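# Retract a sealant gun's plunger rod fully to its housing

## Task

Slide the sealant gun's rod back as far as it goes, so that the disc on the rod touches the gun's housing. The rod usually moves back only while the little thumb plate on it (just behind the handle) is held pushed toward the front of the gun. The gun must end up resting on the table itself, not leaning on or lying on anything else. Then declare that the job is finished.

## Robot and tools

Robot: two Franka FR3 seven-joint arms, left_arm and right_arm, each carrying a Robotiq 140 mm two-finger gripper and a wrist camera. The left gripper's fingers can fold at a hinge. A grip on the outer quarter of its pads, near the tips, behaves normally. Deeper grips may wrap round the part, so narrow parts slip and wide ones get squeezed extra. Pressing its fingertips into a surface folds them easily unless the fingers are fully shut. The right gripper's fingers are rigid.

Frames: the scene frame has its origin at table-top height, midway between the nominal arm bases, +z up, +x out over the table, left_arm on the +y side. Calibrated bases: left_arm (-0.047, +0.356, +0.043) m, right_arm (+0.008, -0.391, +0.043) m, both essentially unrotated. Each arm reports end_effector_position (m) and end_effector_quat_wxyz in its own base frame. That position is the centre of the closed finger pads; fingers point along the gripper's +z and close along its y. Offsets in commands run along the axes of that arm's current Hand target.

Row layout (shared by execute_actions and move): one flat list of 20 numbers covering both arms. First left_arm: dx, dy, dz, rx, ry, rz, then left gripper position, force_limit, speed, activate; then the same ten for right_arm. Every value lies in [-1, 1]. The six pose numbers are an offset, not a pose, measured from the Hand target at the start of the call (not from the previous row); 1.0 equals 0.6 m of travel or 180 degrees, and rx, ry, rz form one rotation vector. Six zeros means no new request for that arm. Gripper position: +1 fully open (140 mm), about -0.8 pads touching, -1 close until blocked. force_limit: -1 gentle (~14 N) up to +1 (~58 N) at slow close; faster closes squeeze harder. speed: -1 about 30 mm/s, 0 about 140, +1 about 250. Always resend the gripper values you want; activate stays 0 except once after fault 7 or 13.

execute_actions(actions, cameras): actions is a list of up to 15 rows per action, each row one 1/30 s step; a short table repeats its last row to 15 steps. An empty list returns state and images. cameras: names, ["all"], or [].

move(target, speed, blend, stop_force, zero, blocking, cameras): straight-line path for each gripper toward the offset in target (one row, or up to 15 rows all counted from the same starting Hand targets). speed in m/s, 0.002 to 2, default 0.25. blend in m rounds corners in a list. stop_force 20 to 40 N ends an arm's path on contact; use slow speeds, aim a few centimetres past the surface, keep finger numbers identical in every row, and do not rely on it while the gripper rotates. zero resets the force baseline (only with stop_force). blocking=false returns early; not allowed with stop_force. Result adds a move: line (done, off_target, held, fault, etc.; limits=paced or held).

wait(seconds): lets time pass, 0 to 3600. stop(): brakes a running move. zoom_image(camera, region): region [x0, y0, x1, y1] in pixels, at most 504 each way; cameras cam_high, cam_low, cam_left_wrist, cam_right_wrist, all 896x504. set_collision_behavior(contact_force_n): 20, 40 or 85 N; the start value is 20. clear_fault(arm): clears a reported torque or force fault. read_manual(section): licence text only. finished_scene(scene): ends the scene, scene number 1 or 2; the gripped goal must hold after the robot lets go.

Controller: each step the commanded pose is clipped to 70 mm and 16 degrees from the measured pose; the Hand target in the result is the clipped command, and later offsets count from it. Grippers often settle short; resend the missing gap as an offset. To stop pressing on something, command the target back past the gripper.

Result lines: Hand target; end_effector_position/quat; Joint positions, velocities, torques; External joint torques (outside push estimate, including friction and held weight); Flange force along the gripper's x y z (noisy, includes held weight); Wrist depth (7x7 grid of distances, '-' unknown); step positions; Tool commands; gripper position_measured in counts (3 open, ~75 = 100 mm, 139 = 60 mm, 200 = 20 mm, 230 pads meeting); object_status 0 moving, 1 blocked opening, 2 blocked closing (a grip), 3 at target or pads met; fault 0 normal, 7 or 13 needs activate 1. MOTOR HOT warns of an upcoming over-temperature stop.

Avoid: net outside force on an arm reaching 20 N (force fault) or joint contact torque over limits (20, 20, 18, 18, 12, 12, 12 N m), joints past their range or too fast, fast moves into contact, hard grips on parts still resting on something, arms or grippers pressing each other, dropping or flinging parts, and anything leaving the table.

Each tool is called after ">>>" as name(argument=value, ...) on one line, values as JSON.

## Session

>>> execute_actions(actions=[])

Scene clock: 0.00 s.
left_arm: end_effector_position=(+0.7394, -0.2047, +0.2283) position_measured=3 object_status=3 fault=0 end_effector_quat_wxyz=(+0.185, +0.362, +0.904, +0.133) | right_arm: end_effector_position=(+0.6152, +0.1838, +0.1274) position_measured=3 object_status=3 fault=0 end_effector_quat_wxyz=(+0.000, -0.489, +0.867, -0.096)
Joint positions: left_arm=[-0.203 0.372 -0.156 -1.697 0.459 2.408 1.706] | right_arm=[0.435 0.352 -0.077 -1.856 -0.206 2.225 1.03]
Joint velocities: within noise
Joint torques (N m): no reading
External joint torques (N m): no reading
Flange force (N): no reading
Wrist depth (mm): cam_left_wrist=[- 304 326 365 - - 512 / - 337 368 391 - 494 1205 / - - - - 494 1326 1149 / - 122 429 510 539 130 1075 / - 110 483 543 1193 128 96 / - 473 529 - 1247 1084 96 / - 550 627 - 1182 1052 -] | cam_right_wrist=[341 325 309 298 283 274 264 / 353 338 325 309 298 285 273 / 369 355 335 319 306 294 283 / 390 135 352 338 321 147 289 / 90 116 369 349 334 323 100 / - 401 385 364 346 334 96 / - 424 423 385 363 346 -]
Hand target: left_arm +0.7394, -0.2047, +0.2283; +0.185, +0.362, +0.904, +0.133 | right_arm +0.6152, +0.1838, +0.1274; +0.000, -0.489, +0.867, -0.096
Tool commands: left_gripper/position=+1.0 left_gripper/force_limit=+1.0 left_gripper/speed=+1.0 left_gripper/activate=+0.0 right_gripper/position=+1.0 right_gripper/force_limit=+1.0 right_gripper/speed=+1.0 right_gripper/activate=+0.0

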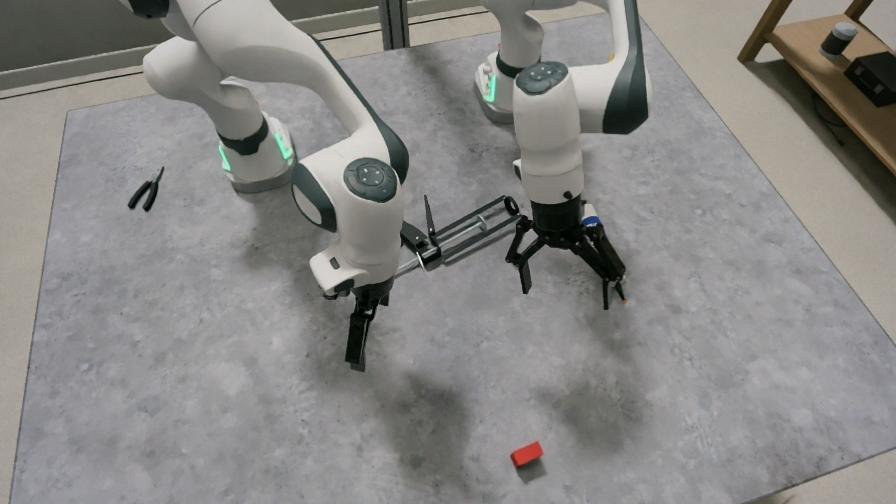

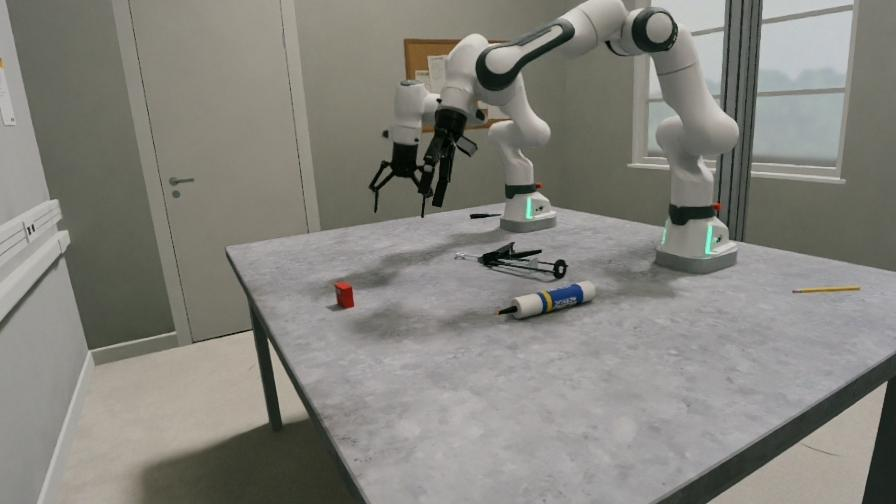

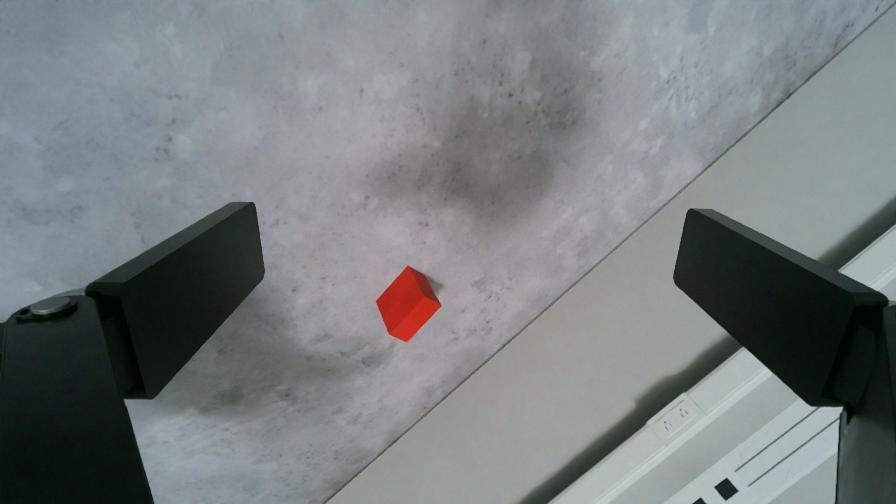

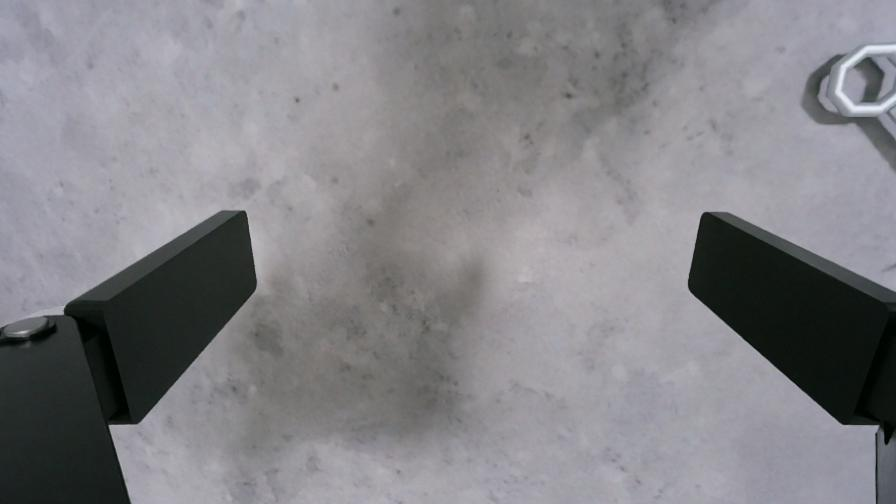

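>>> zoom_image(camera="cam_high", region=[340, 170, 560, 300])

>>> zoom_image(camera="cam_low", region=[430, 220, 610, 330])

Scaled by 2.291 from the camera's image (finer frame: 1280x720).

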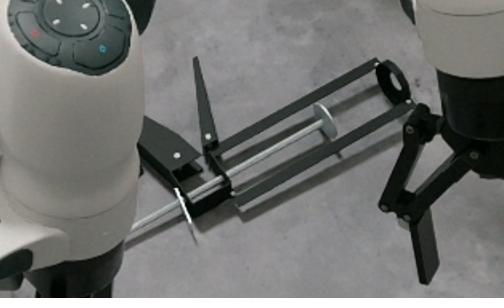

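Scaled by 2.800 from the camera's image (finer frame: 1280x720).

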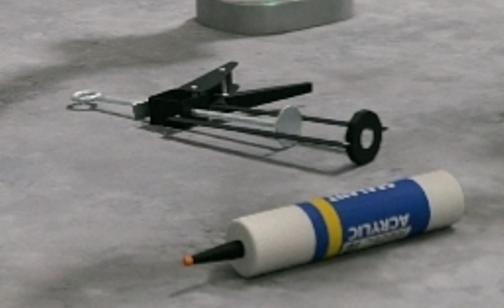

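>>> move(target=[0.248,0.137,-0.195,0,0,0,1,1,1,0,0.177,0.245,-0.363,0,0,0,1,1,1,0], cameras=["cam_right_wrist","cam_high"])

Scene clock: 40.90 s.
left_arm: end_effector_position=(+0.6406, -0.0553, +0.3297) position_measured=3 object_status=3 fault=0 end_effector_quat_wxyz=(+0.188, +0.360, +0.904, +0.133) | right_arm: end_effector_position=(+0.4165, +0.2039, +0.3272) position_measured=3 object_status=3 fault=0 end_effector_quat_wxyz=(+0.001, -0.492, +0.866, -0.096)
Joint positions: left_arm=[-0.051 -0.119 -0.09 -2.097 0.233 2.4 2.048] | right_arm=[0.547 -0.308 0.028 -2.135 -0.19 1.815 1.158]
Joint velocities: left_arm=[0 -0.001 -0.001 0 0.001 -0.001 0.005] | right_arm=[within noise]
Joint torques (N m): left_arm=[-0.15 -29.26 -0.08 26.46 0.6 2.97 0.21] | right_arm=[0.24 -21.27 -0.25 24.23 0.88 2.25 0.19]
External joint torques (N m): left_arm=[-0.18 0.04 -0.34 0.85 -0.15 -0.23 0.18] | right_arm=[0.28 0.5 0.23 -0.6 0.5 -0.15 0.2]
Flange force (N): left_arm=[-3.0 2.2 -0.9] | right_arm=[-0.3 1.3 0.9]
Wrist depth (mm): cam_left_wrist=[371 382 409 444 498 599 604 / - 438 - - 527 656 1401 / - 475 499 555 - 1401 1299 / - 119 - - 736 130 1113 / - 111 - - 1484 128 96 / - 577 592 1708 1401 1176 96 / - 672 1568 1619 1235 1075 -] | cam_right_wrist=[553 532 505 482 470 449 433 / 604 555 528 504 481 464 446 / 611 575 561 528 504 467 470 / 635 132 577 547 520 147 473 / 90 108 627 565 540 527 100 / - 657 640 651 565 545 100 / - 713 688 632 599 569 -]
Hand target: left_arm +0.6392, -0.0547, +0.3284; +0.185, +0.362, +0.904, +0.133 | right_arm +0.4148, +0.2037, +0.3268; +0.000, -0.489, +0.867, -0.096
Off the commanded pose: left_arm 0.002 m, 0 deg | right_arm 0.002 m, 0 deg.
move: done
Images, in order (width x height): cam_high 896x504, cam_right_wrist 896x504.

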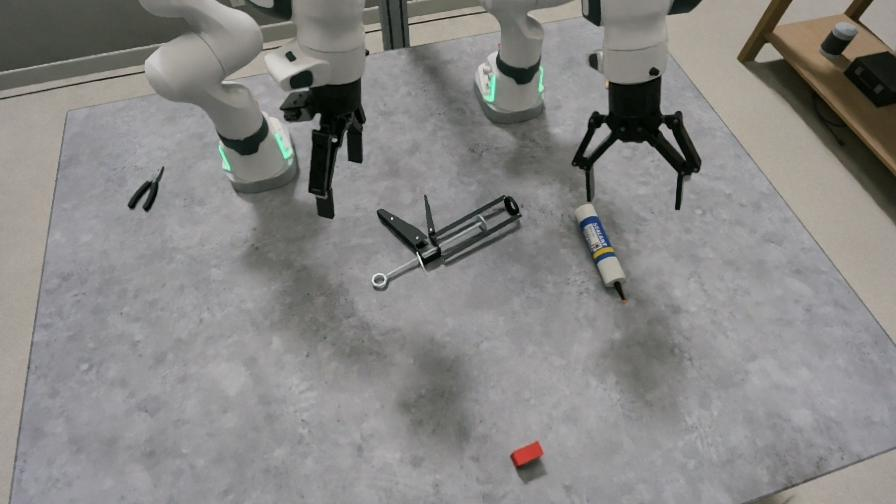

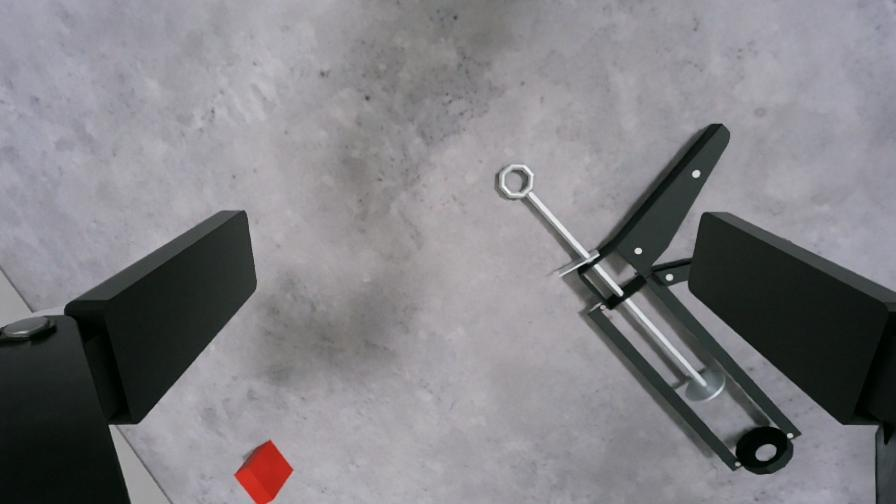

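>>> zoom_image(camera="cam_right_wrist", region=[480, 140, 740, 400])

>>> zoom_image(camera="cam_high", region=[360, 180, 540, 300])

Scaled by 1.938 from the camera's image (finer frame: 1280x720).

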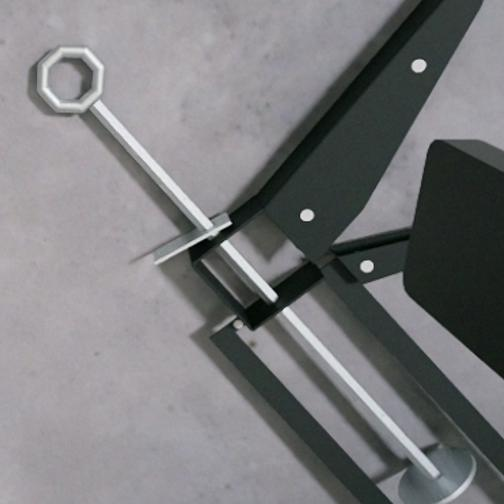

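Scaled by 2.800 from the camera's image (finer frame: 1280x720).

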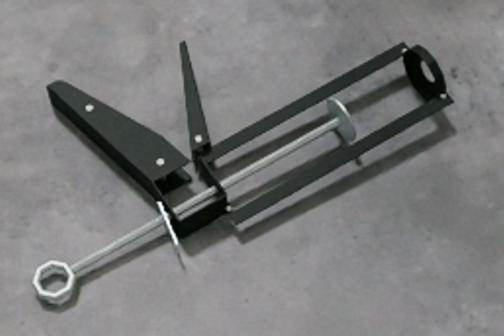

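>>> move(target=[-0.0648,-0.705,0.1468,0.1539,-0.0006,0.1651,-1,-1,1,0,-0.0237,0.0398,0.4212,-0.0757,-0.1387,-0.2441,0,1,1,0], cameras=["all"])

Scene clock: 105.40 s.
left_arm: end_effector_position=(+0.4463, -0.3685, +0.1006) position_measured=237 object_status=3 fault=0 end_effector_quat_wxyz=(+0.053, +0.612, +0.788, -0.042) | right_arm: end_effector_position=(+0.4256, +0.1868, +0.0739) position_measured=129 object_status=3 fault=0 end_effector_quat_wxyz=(-0.091, +0.780, -0.609, -0.115)
Joint positions: left_arm=[-0.349 0.177 -0.313 -2.219 -0.05 2.493 2.275] | right_arm=[0.793 0 -0.51 -2.511 0.483 2.466 -0.349]
Joint velocities: left_arm=[within noise] | right_arm=[0 0.001 0.001 0.001 -0.001 0 -0.007]
Joint torques (N m): left_arm=[0.16 -33.81 -1.9 23.39 0.48 3.03 0.12] | right_arm=[-0.18 -23.49 -0.09 20.79 0.75 2.1 -0.18]
External joint torques (N m): left_arm=[0.19 0.6 -0.33 1.54 -0.17 0.31 0.13] | right_arm=[-0.08 1.27 0.01 0.57 0.47 -0.15 -0.17]
Flange force (N): left_arm=[-4.6 4.2 1.3] | right_arm=[1.8 -6.9 5.0]
Wrist depth (mm): cam_left_wrist=[248 234 240 236 - - - / 261 - 232 244 250 259 264 / - - 256 270 277 273 - / 294 298 260 108 - - - / - - 82 - 83 78 329 / - - - - - - - / - - 68 - - - -] | cam_right_wrist=[226 224 224 221 221 217 219 / 247 245 244 243 241 244 240 / 272 271 270 262 267 265 264 / 305 301 131 298 156 288 293 / 327 88 111 321 317 88 91 / - - 379 367 362 - 74 / - - - 427 453 - 70]
Hand target: left_arm +0.4470, -0.3698, +0.1005; +0.055, +0.613, +0.787, -0.043 | right_arm +0.4255, +0.1859, +0.0735; -0.091, +0.780, -0.608, -0.117
Off the commanded pose: left_arm 0.001 m, 0 deg | right_arm 0.001 m, 0 deg.
move: done; limits=paced

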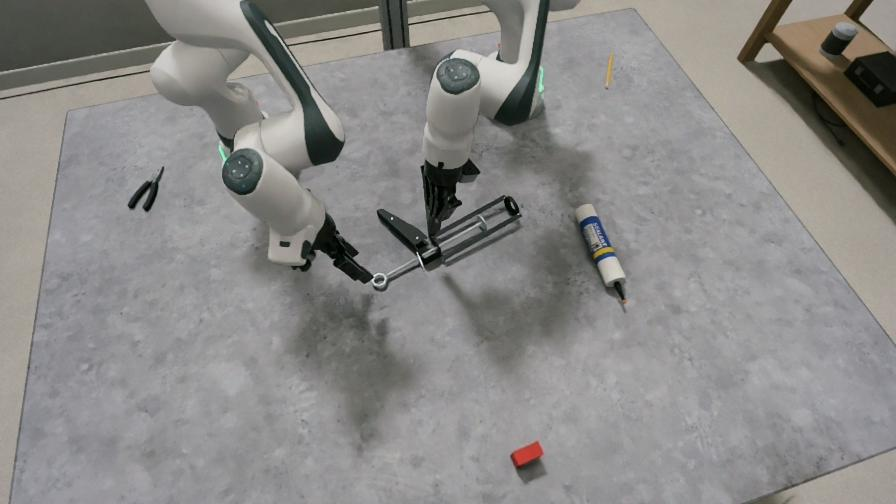

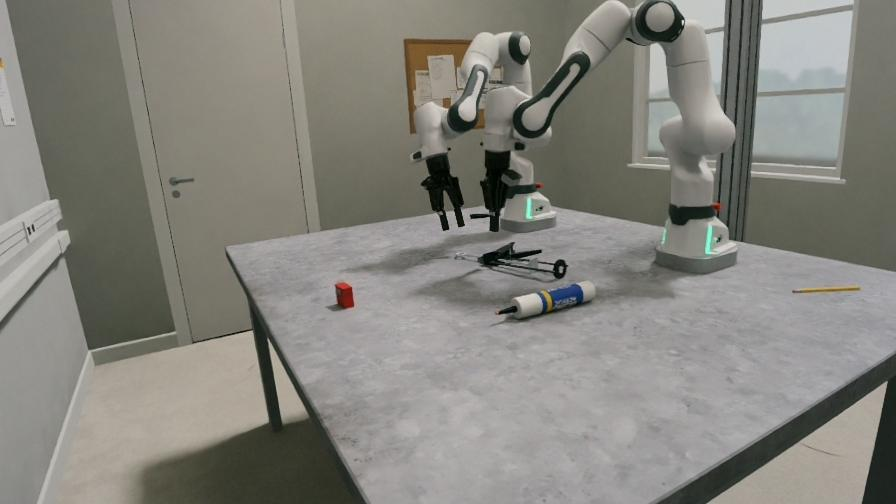

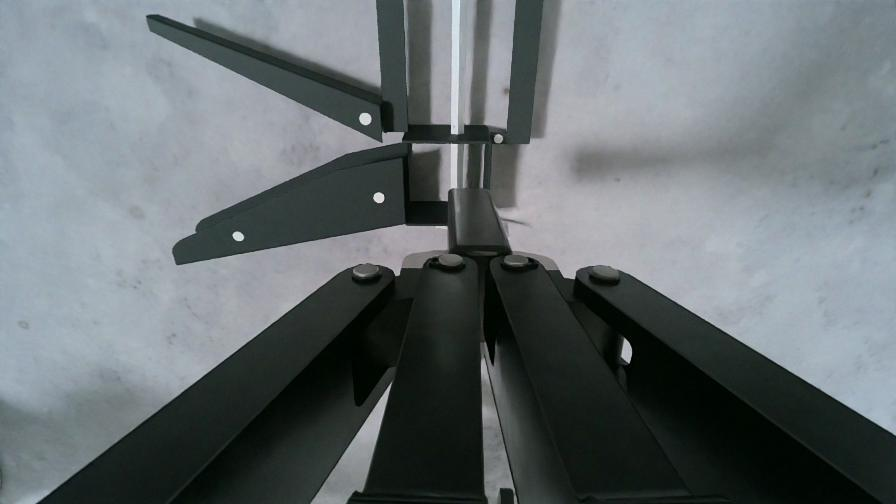

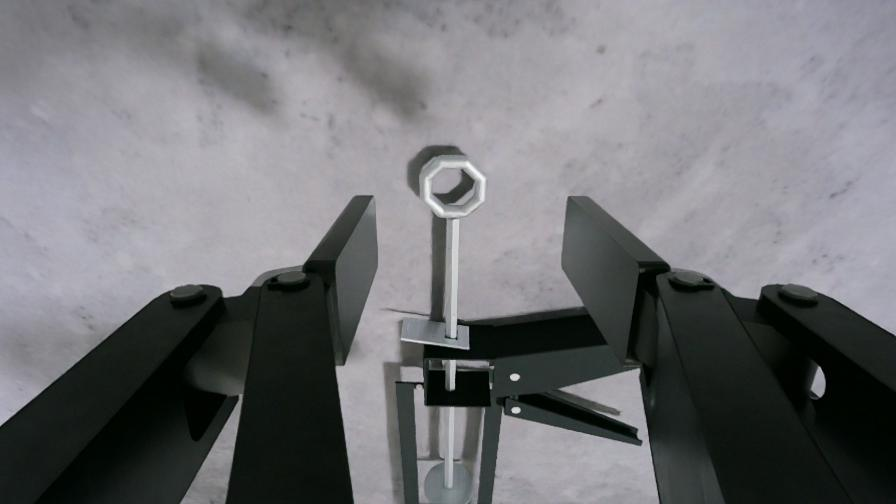

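>>> move(target=[[-0.0817,0.0217,0,0,0,0,-1,-1,1,0,0,-0.0067,0.1417,0,0,0,0,0,-1,0],[-0.0817,0.0217,0,0,0,0,-1,-1,1,0,0,-0.0067,0.1417,0,0,0,-1,0,-1,0]], speed=0.15, cameras=["cam_left_wrist","cam_right_wrist","cam_low"])

Scene clock: 128.47 s.
left_arm: end_effector_position=(+0.4722, -0.4149, +0.1087) position_measured=237 object_status=3 fault=0 end_effector_quat_wxyz=(+0.058, +0.614, +0.786, -0.043) | right_arm: end_effector_position=(+0.4229, +0.2111, -0.0073) position_measured=179 object_status=0 fault=0 end_effector_quat_wxyz=(-0.090, +0.780, -0.608, -0.118)
Joint positions: left_arm=[-0.404 0.289 -0.299 -2.041 0 2.436 2.212] | right_arm=[0.774 0.247 -0.395 -2.467 0.807 2.589 -0.572]
Joint torques (N m): left_arm=[-0.21 -38.4 -2.64 24.24 1.1 2.44 -0.31] | right_arm=[0.34 -28.95 -2.08 17.18 0.54 2.37 -0.16]
External joint torques (N m): left_arm=[-0.04 0.52 0 1.62 0.43 -0.31 -0.31] | right_arm=[0.37 1.92 0.67 -0.04 0.47 0.27 -0.15]
Flange force (N): left_arm=[-7.5 4.7 0.6] | right_arm=[1.2 -3.2 8.9]
Wrist depth (mm): cam_left_wrist=[- - 248 236 254 257 243 / - 263 237 248 265 - 268 / - 252 290 287 287 298 286 / - 313 306 108 100 - 306 / - - 82 - 83 83 344 / - - - - - - - / - - 68 - - - -] | cam_right_wrist=[149 148 145 144 144 143 144 / 160 159 163 158 157 157 157 / 176 176 175 171 170 173 173 / 197 196 191 181 136 193 192 / 223 212 93 214 94 94 211 / - 69 70 243 - - 72 / - - - 265 - - 72]
Hand target: left_arm +0.4715, -0.4137, +0.1073; +0.055, +0.613, +0.787, -0.043 | right_arm +0.4233, +0.2110, -0.0079; -0.091, +0.780, -0.608, -0.117
Off the commanded pose: left_arm 0.002 m, 0 deg | right_arm 0.001 m, 0 deg.
move: done
Images, in order (width x height): cam_low 896x504, cam_left_wrist 896x504, cam_right_wrist 896x504.

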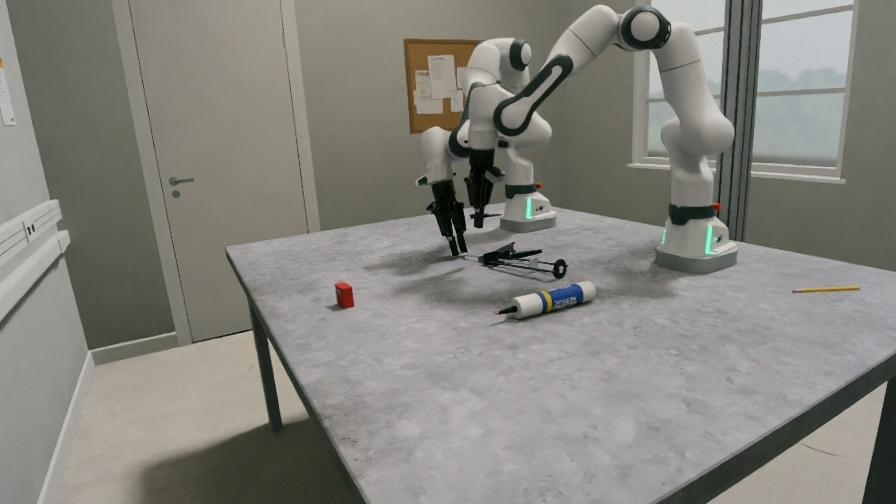

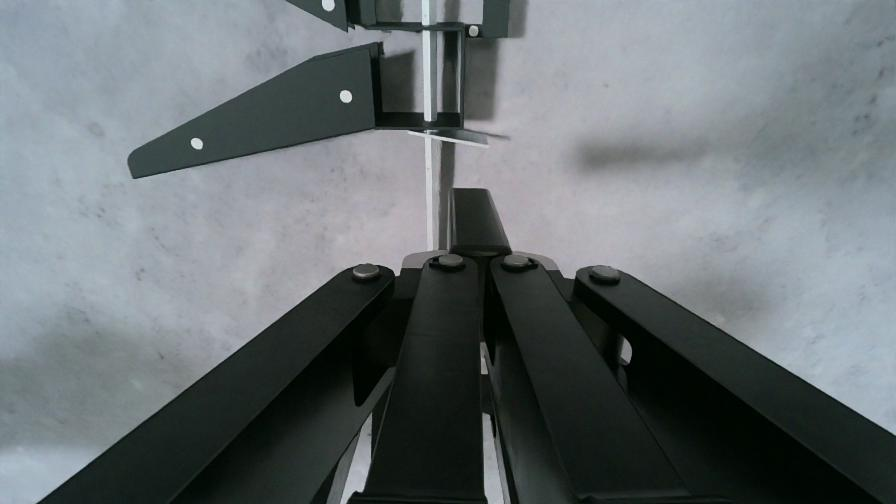

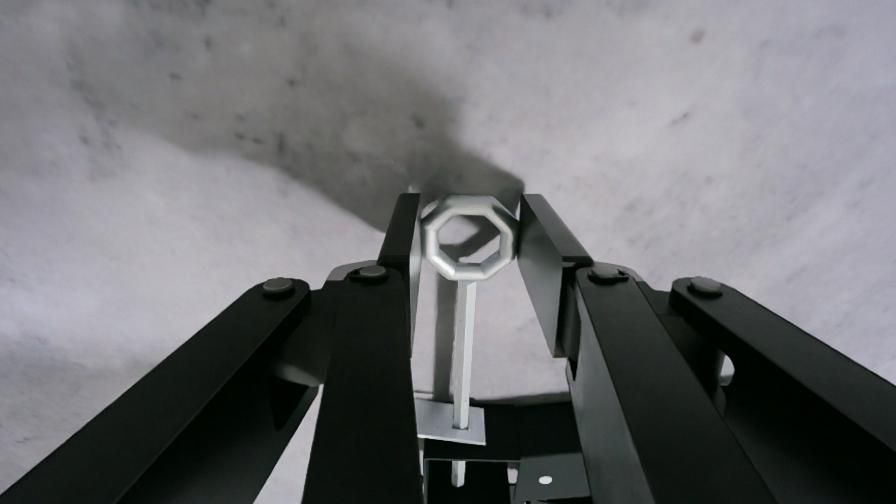

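>>> set_collision_behavior(contact_force_n=40)

>>> move(target=[0,0,0.178,0,0,0,-1,-1,1,0,0,0,0,0,0,0,-1,0,-1,0], speed=0.15, cameras=["cam_left_wrist"])

>>> move(target=[0.0264,0,-0.0037,0,0,0,-1,-1,1,0,0,0,0,0,0,0,-1,0,-1,0], speed=0.05, cameras=["cam_left_wrist","cam_right_wrist"])

Set on each arm: contact force limit 40 N; load limits (N m) waist: 35, shoulder: 35, upper arm roll: 32, elbow: 30, forearm roll: 12, wrist pitch: 12, wrist roll: 12.

Scene clock: 141.23 s.
left_arm: end_effector_position=(+0.4696, -0.4234, +0.0190) position_measured=237 object_status=3 fault=0 end_effector_quat_wxyz=(+0.047, +0.619, +0.783, -0.044) | right_arm: end_effector_position=(+0.4238, +0.2105, -0.0074) position_measured=179 object_status=2 fault=0 end_effector_quat_wxyz=(-0.091, +0.779, -0.609, -0.117)
Joint positions: left_arm=[-0.448 0.473 -0.264 -2.026 0.061 2.578 2.182] | right_arm=[0.773 0.248 -0.396 -2.466 0.808 2.591 -0.572]
Joint velocities: left_arm=[-0.001 0.003 0 -0.004 -0.001 0 0.001] | right_arm=[within noise]
Joint torques (N m): left_arm=[0.12 -42.27 -3.9 21.49 0.72 2.74 -0.11] | right_arm=[0.51 -28.89 -2 16.65 0.37 2.17 -0.14]
External joint torques (N m): left_arm=[0.25 0.44 -0.24 0.84 0.11 0.02 -0.1] | right_arm=[0.62 1.99 0.85 -0.53 0.31 0.06 -0.13]
External joint torques when the fault began: left_arm=[-0.73 16.94 1.99 -7.58 0.58 -0.7 -0.25]
Flange force (N): left_arm=[-3.2 2.6 1.2] | right_arm=[0.6 -2.0 7.9]
Flange force when the fault began (N): left_arm=[-6.6 5.9 34.7]
Wrist depth (mm): cam_left_wrist=[- 171 149 155 169 - 168 / - 155 152 179 180 181 183 / 168 165 164 176 199 193 191 / - 207 210 108 207 210 207 / 232 - 82 - 83 78 220 / - - - - - - 238 / - - 68 - - - -] | cam_right_wrist=[147 148 145 144 144 144 144 / 161 160 159 158 158 157 156 / 176 176 176 171 170 173 173 / 198 197 192 182 135 192 191 / 223 212 93 210 94 94 211 / - 69 70 242 - - 72 / - - - 233 - - 72]
Hand target: left_arm +0.4696, -0.4234, +0.0190; +0.047, +0.619, +0.783, -0.044 (not the last commanded pose) | right_arm +0.4233, +0.2110, -0.0079; -0.091, +0.780, -0.608, -0.117
Tool commands: left_gripper/position=-1.0 left_gripper/force_limit=-1.0 left_gripper/speed=+1.0 left_gripper/activate=+0.0 right_gripper/position=-1.0 right_gripper/force_limit=+0.0 right_gripper/speed=-1.0 right_gripper/activate=+0.0
Off the commanded pose: left_arm 0.019 m, 1 deg | right_arm 0.001 m, 0 deg.
FORCE FAULT: contact force on the left arm reached its limit, and that arm stopped. The contact can be on any part of that arm, not only on its tool. That arm's remaining commands of this call were not run. That arm is still stopped at the end of this call. While its stop runs, that arm takes no new command, but execute_actions still moves its gripper.
CLEAR FAULT: the left arm stays stopped (Reflex) until you call clear_fault(arm="left_arm").
move: fault (left_arm)

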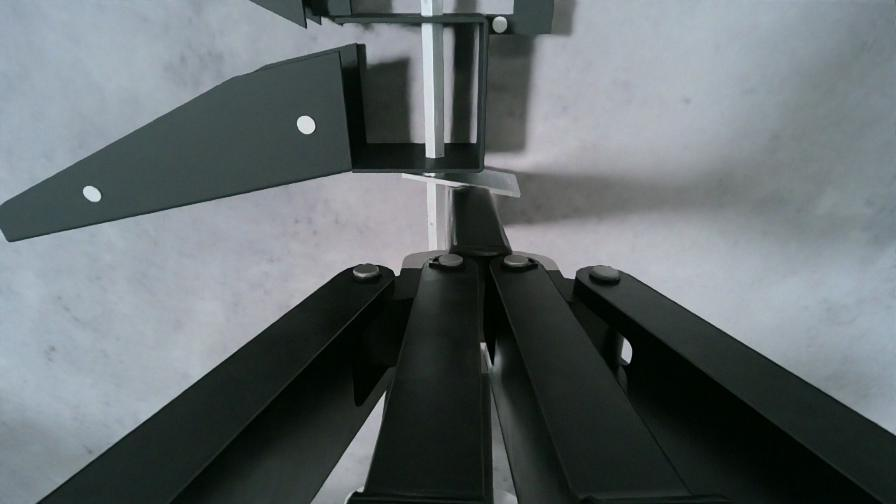

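not run: an earlier result of this reply reported a fault or no control. Calls in your next reply go to the robot.

>>> clear_fault(arm="left_arm")

>>> move(target=[[0,0,-0.025,0,0,0,-1,-1,1,0,0,0,0,0,0,0,-1,0,-1,0],[-0.02,0,-0.025,0,0,0,-1,-1,1,0,0,0,0,0,0,0,-1,0,-1,0],[-0.02,0,0.028,0,0,0,-1,-1,1,0,0,0,0,0,0,0,-1,0,-1,0]], speed=0.08, cameras=["cam_left_wrist","cam_right_wrist"])

Scene clock: 148.10 s.
left_arm: end_effector_position=(+0.4695, -0.4233, +0.0188) position_measured=237 object_status=3 fault=0 end_effector_quat_wxyz=(+0.047, +0.619, +0.783, -0.044) | right_arm: end_effector_position=(+0.4238, +0.2105, -0.0074) position_measured=179 object_status=2 fault=0 end_effector_quat_wxyz=(-0.091, +0.779, -0.609, -0.117)
Joint positions: left_arm=[-0.448 0.473 -0.264 -2.026 0.061 2.578 2.182] | right_arm=[0.773 0.248 -0.396 -2.466 0.808 2.591 -0.572]
Joint torques (N m): left_arm=[0.08 -42.2 -3.95 20.95 0.73 2.72 -0.09] | right_arm=[0.51 -28.97 -1.96 16.72 0.39 2.18 -0.13]
External joint torques (N m): left_arm=[0.06 0.3 -0.44 0.45 0.13 0.03 -0.09] | right_arm=[0.64 1.97 0.92 -0.49 0.32 0.06 -0.12]
Flange force (N): left_arm=[-1.9 1.3 0.8] | right_arm=[0.5 -2.0 8.0]
Wrist depth (mm): cam_left_wrist=[170 168 149 164 169 170 - / 187 155 154 177 180 - - / 168 164 164 168 194 195 190 / 217 220 209 108 203 211 209 / 231 - 82 - 83 83 219 / - - - - - - - / - - 68 - - - -] | cam_right_wrist=[147 148 146 145 144 144 143 / 160 159 158 158 157 157 157 / 177 176 175 171 170 173 172 / 198 197 190 181 136 193 191 / 224 212 93 209 94 94 210 / - 69 70 242 - - 72 / - - - 233 - - 72]
Hand target: left_arm +0.4695, -0.4233, +0.0188; +0.047, +0.619, +0.783, -0.044 (not the last commanded pose) | right_arm +0.4233, +0.2110, -0.0079; -0.091, +0.780, -0.608, -0.117
Tool commands: left_gripper/position=-1.0 left_gripper/force_limit=-1.0 left_gripper/speed=+1.0 left_gripper/activate=+0.0 right_gripper/position=-1.0 right_gripper/force_limit=+0.0 right_gripper/speed=-1.0 right_gripper/activate=+0.0
Off the commanded pose: left_arm 0.019 m, 1 deg | right_arm 0.001 m, 0 deg.
FORCE FAULT, CONTINUED: the left arm's stop, for the force fault that an earlier result reported, is over. The call counts as one of the actions that you can send in this scene. That arm's target is now where it stood when the stop ended, not its last command. That arm accepts commands again.
CLEAR FAULT: your call cleared the left arm's force fault. If the contact force or a joint's load stays at its limit, that arm stops again.

Scene clock: 150.20 s.
left_arm: end_effector_position=(+0.4716, -0.4363, +0.0042) position_measured=237 object_status=3 fault=0 end_effector_quat_wxyz=(+0.045, +0.621, +0.781, -0.044) | right_arm: end_effector_position=(+0.4237, +0.2104, -0.0075) position_measured=179 object_status=2 fault=0 end_effector_quat_wxyz=(-0.090, +0.779, -0.609, -0.117)
Joint positions: left_arm=[-0.477 0.527 -0.249 -1.98 0.071 2.584 2.168] | right_arm=[0.773 0.248 -0.396 -2.467 0.808 2.591 -0.572]
Joint velocities: left_arm=[-0.002 -0.001 0 0 -0.001 0.004 0] | right_arm=[within noise]
Joint torques (N m): left_arm=[-0.87 -43.64 -3.73 21.91 0.75 2.87 -0.29] | right_arm=[0.28 -29.01 -2.23 16.8 0.37 2.26 -0.1]
External joint torques (N m): left_arm=[-0.73 0.31 0.07 1.53 0.16 0.18 -0.29] | right_arm=[0.29 1.94 0.52 -0.42 0.31 0.15 -0.09]
Flange force (N): left_arm=[-6.6 2.9 2.5] | right_arm=[1.2 -2.3 7.5]
Wrist depth (mm): cam_left_wrist=[159 133 132 157 156 155 155 / 144 139 140 149 - 166 165 / 151 148 180 159 180 178 - / - 197 - 108 104 190 190 / - - 82 - 83 78 208 / - - - - - - 222 / - - 68 - - - -] | cam_right_wrist=[147 148 145 144 144 144 143 / 160 159 159 158 157 156 156 / 177 176 175 171 170 173 172 / 197 196 191 181 136 192 192 / - 211 93 208 94 94 210 / - 69 70 238 - - 72 / - - - 234 - - 72]
Hand target: left_arm +0.4725, -0.4370, +0.0037; +0.047, +0.619, +0.783, -0.044 | right_arm +0.4233, +0.2110, -0.0079; -0.091, +0.780, -0.608, -0.117
Off the commanded pose: left_arm 0.001 m, 0 deg | right_arm 0.001 m, 0 deg.
move: done

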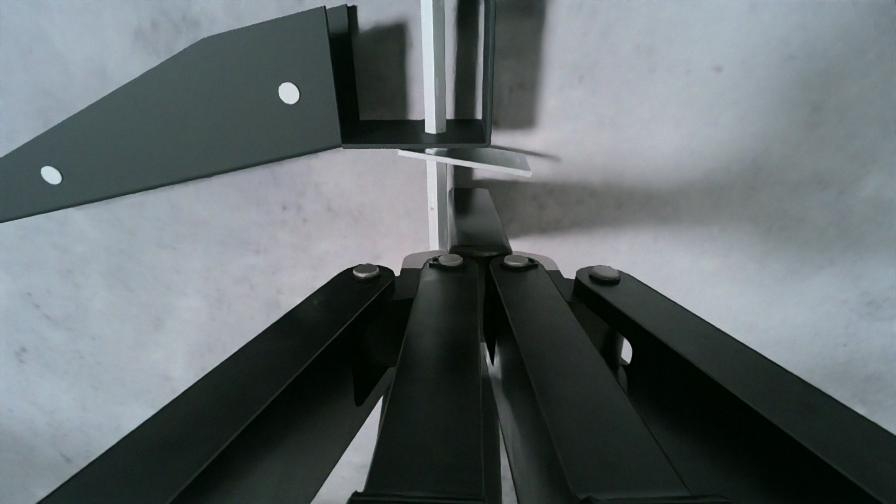

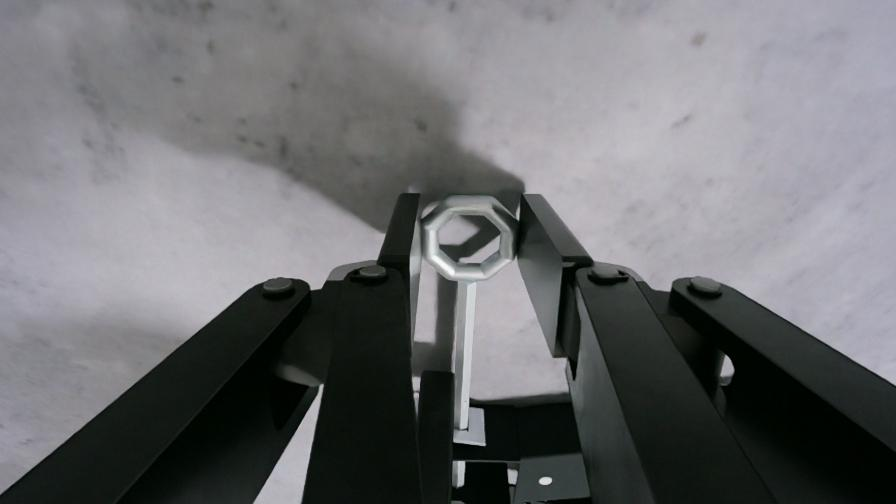

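>>> move(target=[0.05,0,-0.007,0,0,0,-1,-1,1,0,0,0,0,0,0,0,-1,0,-1,0], speed=0.04, stop_force=20, cameras=["cam_left_wrist","cam_right_wrist"])

>>> move(target=[0,0,0,0,0,0,-1,-1,1,0,0.064,0,-0.0195,0,0,0,-1,0,-1,0], speed=0.05, cameras=["cam_high","cam_left_wrist","cam_right_wrist"])

Scene clock: 158.30 s.
left_arm: end_effector_position=(+0.4645, -0.4135, +0.0060) position_measured=237 object_status=3 fault=0 end_effector_quat_wxyz=(+0.050, +0.620, +0.782, -0.045) | right_arm: end_effector_position=(+0.4219, +0.2148, -0.0072) position_measured=179 object_status=2 fault=0 end_effector_quat_wxyz=(-0.091, +0.781, -0.606, -0.118)
Joint positions: left_arm=[-0.432 0.474 -0.267 -2.071 0.062 2.629 2.194] | right_arm=[0.776 0.247 -0.39 -2.465 0.809 2.589 -0.573]
Joint torques (N m): left_arm=[2.76 -42.35 -1.18 18.72 1.14 2.03 0.15] | right_arm=[-1.69 -29.68 -4.5 16.28 -0.06 2.71 -0.09]
External joint torques (N m): left_arm=[2.81 -0.49 2.43 -1.17 0.56 -0.68 0.15] | right_arm=[-1.53 1.33 -1.65 -0.92 -0.12 0.6 -0.08]
Flange force (N): left_arm=[6.6 0.8 -3.0] | right_arm=[4.0 0.1 1.5]
Wrist depth (mm): cam_left_wrist=[160 - 137 153 157 - 155 / 171 143 141 169 169 167 166 / 154 151 150 159 178 183 181 / 197 194 193 108 186 197 192 / - - 82 - 83 83 - / - - - - - - - / - - 68 - - - -] | cam_right_wrist=[147 148 145 144 144 144 143 / 161 159 159 158 157 157 157 / 177 176 176 171 170 173 173 / 198 197 192 181 136 193 192 / 225 213 93 215 94 94 211 / - 69 70 240 - - 72 / - - - 241 - - 72]
Hand target: left_arm +0.4656, -0.4075, +0.0040; +0.047, +0.619, +0.783, -0.044 | right_arm +0.4233, +0.2110, -0.0079; -0.091, +0.780, -0.608, -0.117
Off the commanded pose: left_arm 0.006 m, 0 deg | right_arm 0.004 m, 0 deg.
move: off_target (left_arm)

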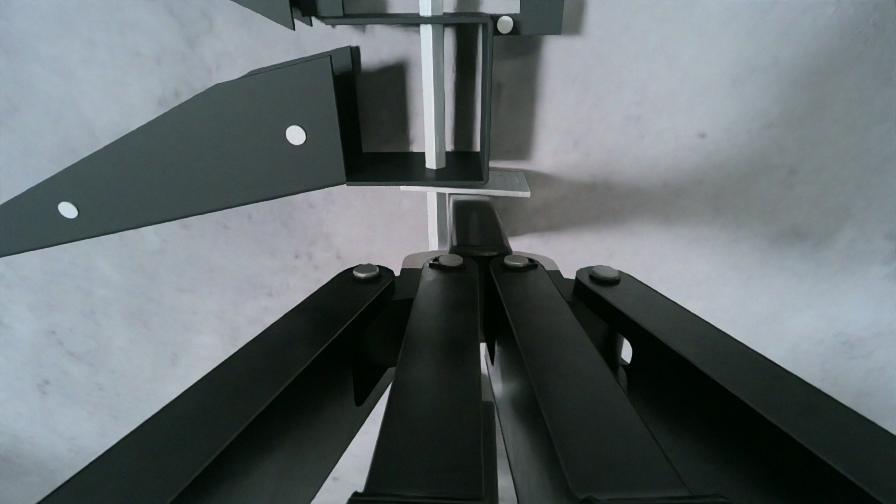

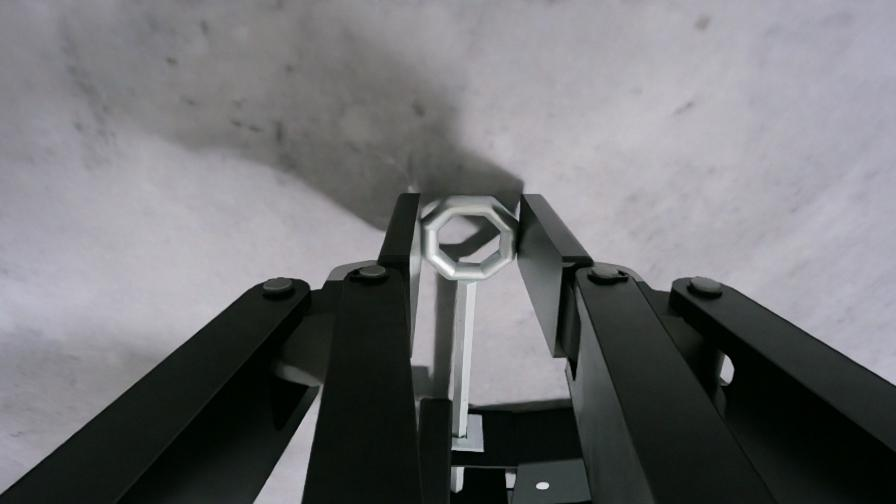

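Scene clock: 159.73 s.
left_arm: end_effector_position=(+0.4655, -0.4134, +0.0066) position_measured=237 object_status=3 fault=0 end_effector_quat_wxyz=(+0.051, +0.620, +0.782, -0.045) | right_arm: end_effector_position=(+0.4310, +0.1776, -0.0078) position_measured=179 object_status=2 fault=0 end_effector_quat_wxyz=(-0.091, +0.779, -0.609, -0.119)
Joint positions: left_arm=[-0.431 0.473 -0.267 -2.071 0.062 2.631 2.194] | right_arm=[0.715 0.247 -0.417 -2.466 0.791 2.562 -0.633]
Joint velocities: left_arm=[within noise] | right_arm=[0 0.001 -0.001 0 0 -0.001 -0.005]
Joint torques (N m): left_arm=[2.34 -41.86 -1.37 18.72 1.08 1.81 0.11] | right_arm=[-2.49 -29.11 -5.12 16.64 -0.99 2.65 -0.36]
External joint torques (N m): left_arm=[2.42 0.1 2.27 -1.23 0.49 -0.91 0.11] | right_arm=[-2.31 1.44 -2.09 -0.5 -1.1 0.58 -0.35]
Flange force (N): left_arm=[5.0 1.2 -2.0] | right_arm=[5.8 -1.7 -1.2]
Wrist depth (mm): cam_left_wrist=[160 - 137 158 155 157 157 / - 141 140 167 168 166 167 / 153 150 149 161 181 180 179 / - 199 - 114 192 195 197 / - - 82 - 83 78 210 / - - - - - - - / - - 68 - - - -] | cam_right_wrist=[146 149 145 144 143 143 144 / 160 158 158 157 156 156 156 / 176 175 175 170 170 173 173 / 196 195 190 181 136 192 192 / 221 211 93 208 94 94 211 / - 69 70 253 - - 69 / - - - 271 - - 72]
Hand target: left_arm +0.4656, -0.4075, +0.0040; +0.047, +0.619, +0.783, -0.044 | right_arm +0.4331, +0.1721, -0.0079; -0.091, +0.780, -0.608, -0.117
Off the commanded pose: left_arm 0.006 m, 1 deg | right_arm 0.006 m, 0 deg.
move: off_target (right_arm)

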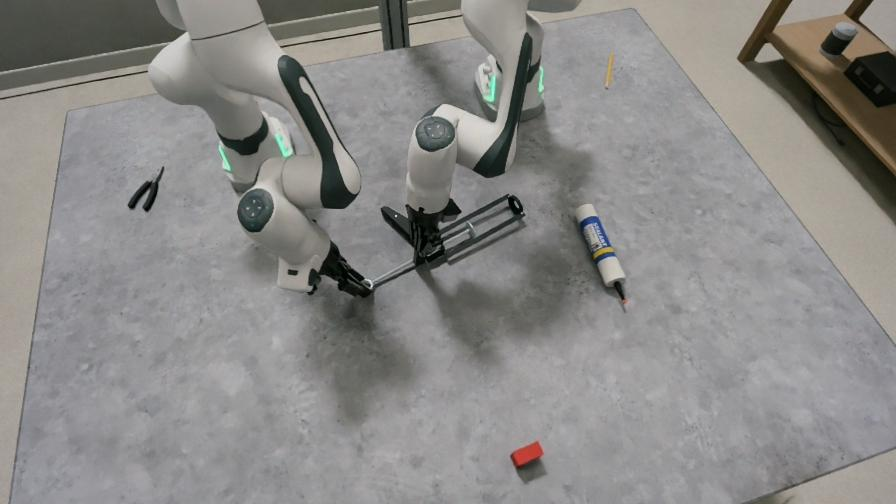

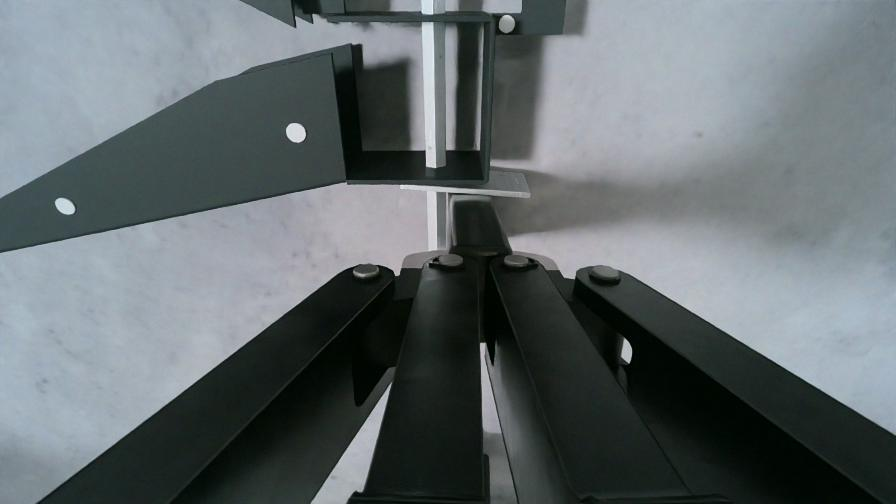

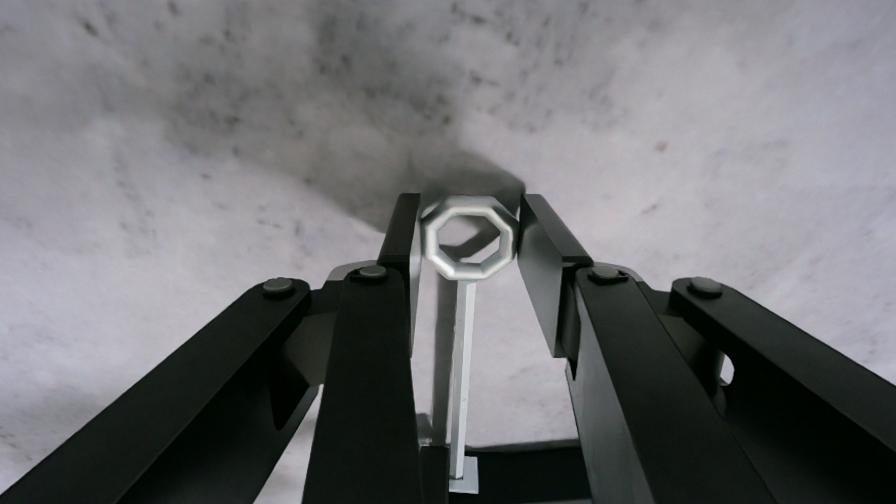

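>>> move(target=[0,0,0,0,0,0,-1,-1,1,0,0.159,0,-0.0485,0,0,0,-1,0,-1,0], speed=0.05, stop_force=20, cameras=["cam_high","cam_left_wrist","cam_right_wrist"])

>>> zoom_image(camera="cam_high", region=[340, 170, 560, 300])

Scene clock: 168.83 s.
left_arm: end_effector_position=(+0.4667, -0.4185, +0.0101) position_measured=237 object_status=3 fault=0 end_effector_quat_wxyz=(+0.057, +0.621, +0.780, -0.046) | right_arm: end_effector_position=(+0.4539, +0.0892, -0.0061) position_measured=179 object_status=2 fault=0 end_effector_quat_wxyz=(-0.093, +0.781, -0.605, -0.125)
Joint positions: left_arm=[-0.433 0.47 -0.271 -2.07 0.062 2.639 2.195] | right_arm=[0.553 0.275 -0.474 -2.417 0.733 2.465 -0.786]
Joint torques (N m): left_arm=[3.92 -40.91 0.66 17.76 1.27 0.6 0.04] | right_arm=[-4.77 -27.56 -8.74 17.23 -1.62 4.12 -0.51]
External joint torques (N m): left_arm=[3.92 0.97 4.26 -2.27 0.67 -2.15 0.05] | right_arm=[-4.7 3.56 -5.12 -0.26 -1.86 2.18 -0.5]
Flange force (N): left_arm=[6.4 3.2 -2.3] | right_arm=[13.2 -2.8 1.0]
Wrist depth (mm): cam_left_wrist=[- 163 161 139 160 160 161 / 173 142 140 170 172 172 170 / 152 149 149 157 184 184 - / 160 198 198 108 194 200 200 / - - 82 - 83 83 216 / - - - - - - - / - - 68 - - - -] | cam_right_wrist=[146 148 145 145 145 145 144 / 161 160 159 158 158 158 158 / 177 177 177 172 171 174 175 / 199 198 192 181 136 194 193 / 225 212 93 217 94 94 213 / - 69 70 250 - - 69 / - - - 305 - - 72]
Hand target: left_arm +0.4656, -0.4075, +0.0040; +0.047, +0.619, +0.783, -0.044 | right_arm +0.4575, +0.0753, -0.0080; -0.091, +0.780, -0.608, -0.117
Off the commanded pose: left_arm 0.013 m, 1 deg | right_arm 0.014 m, 1 deg.
move: off_target (right_arm)

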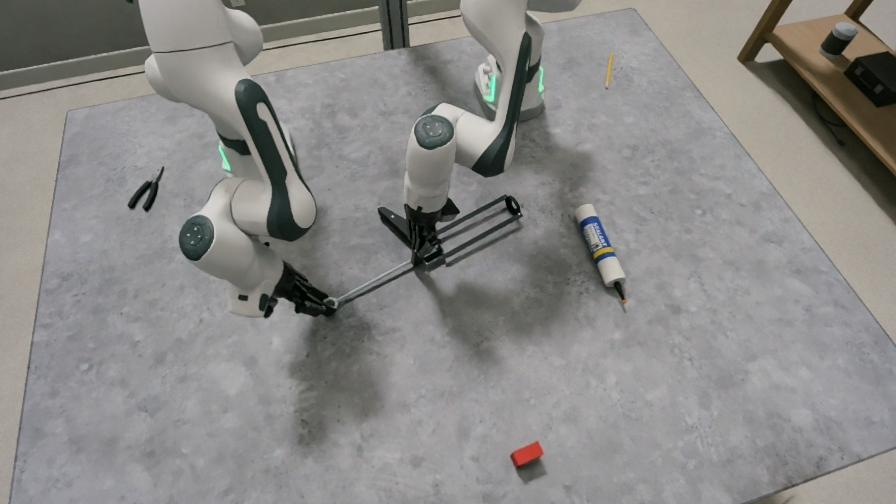

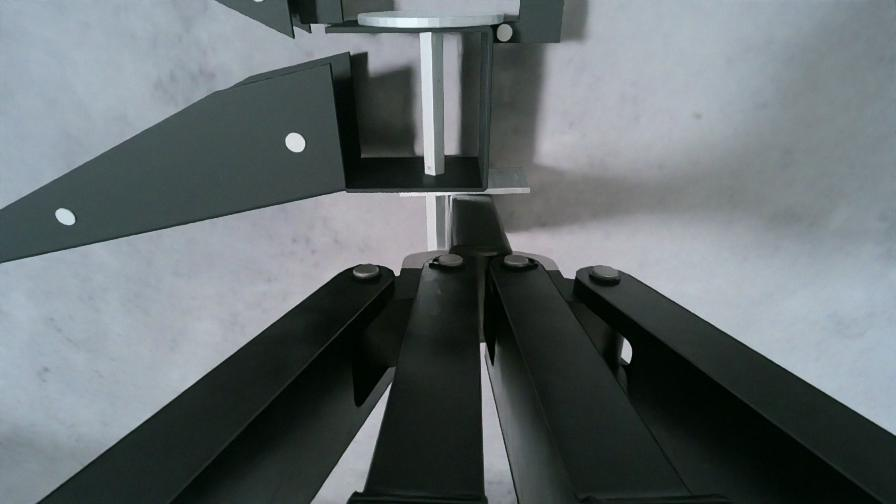

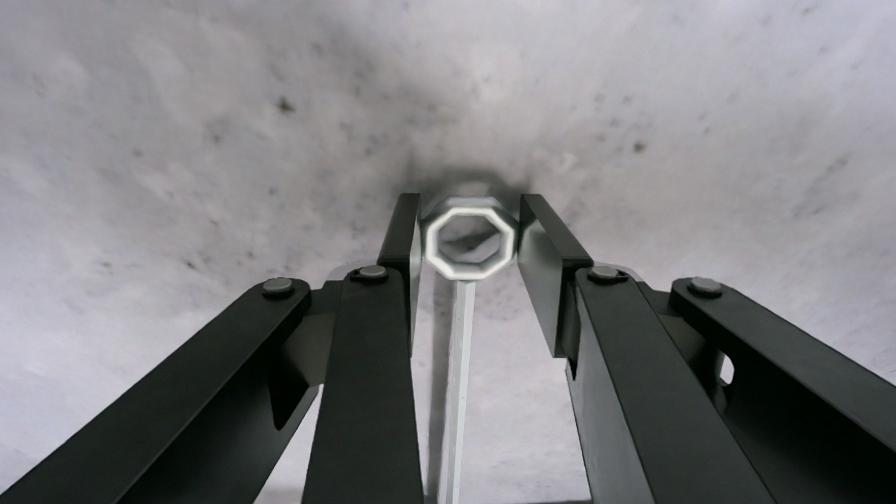

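Scaled by 2.291 from the camera's image (finer frame: 1280x720).

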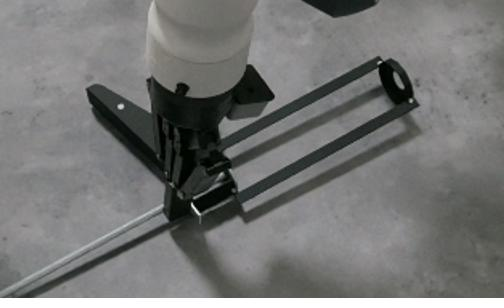

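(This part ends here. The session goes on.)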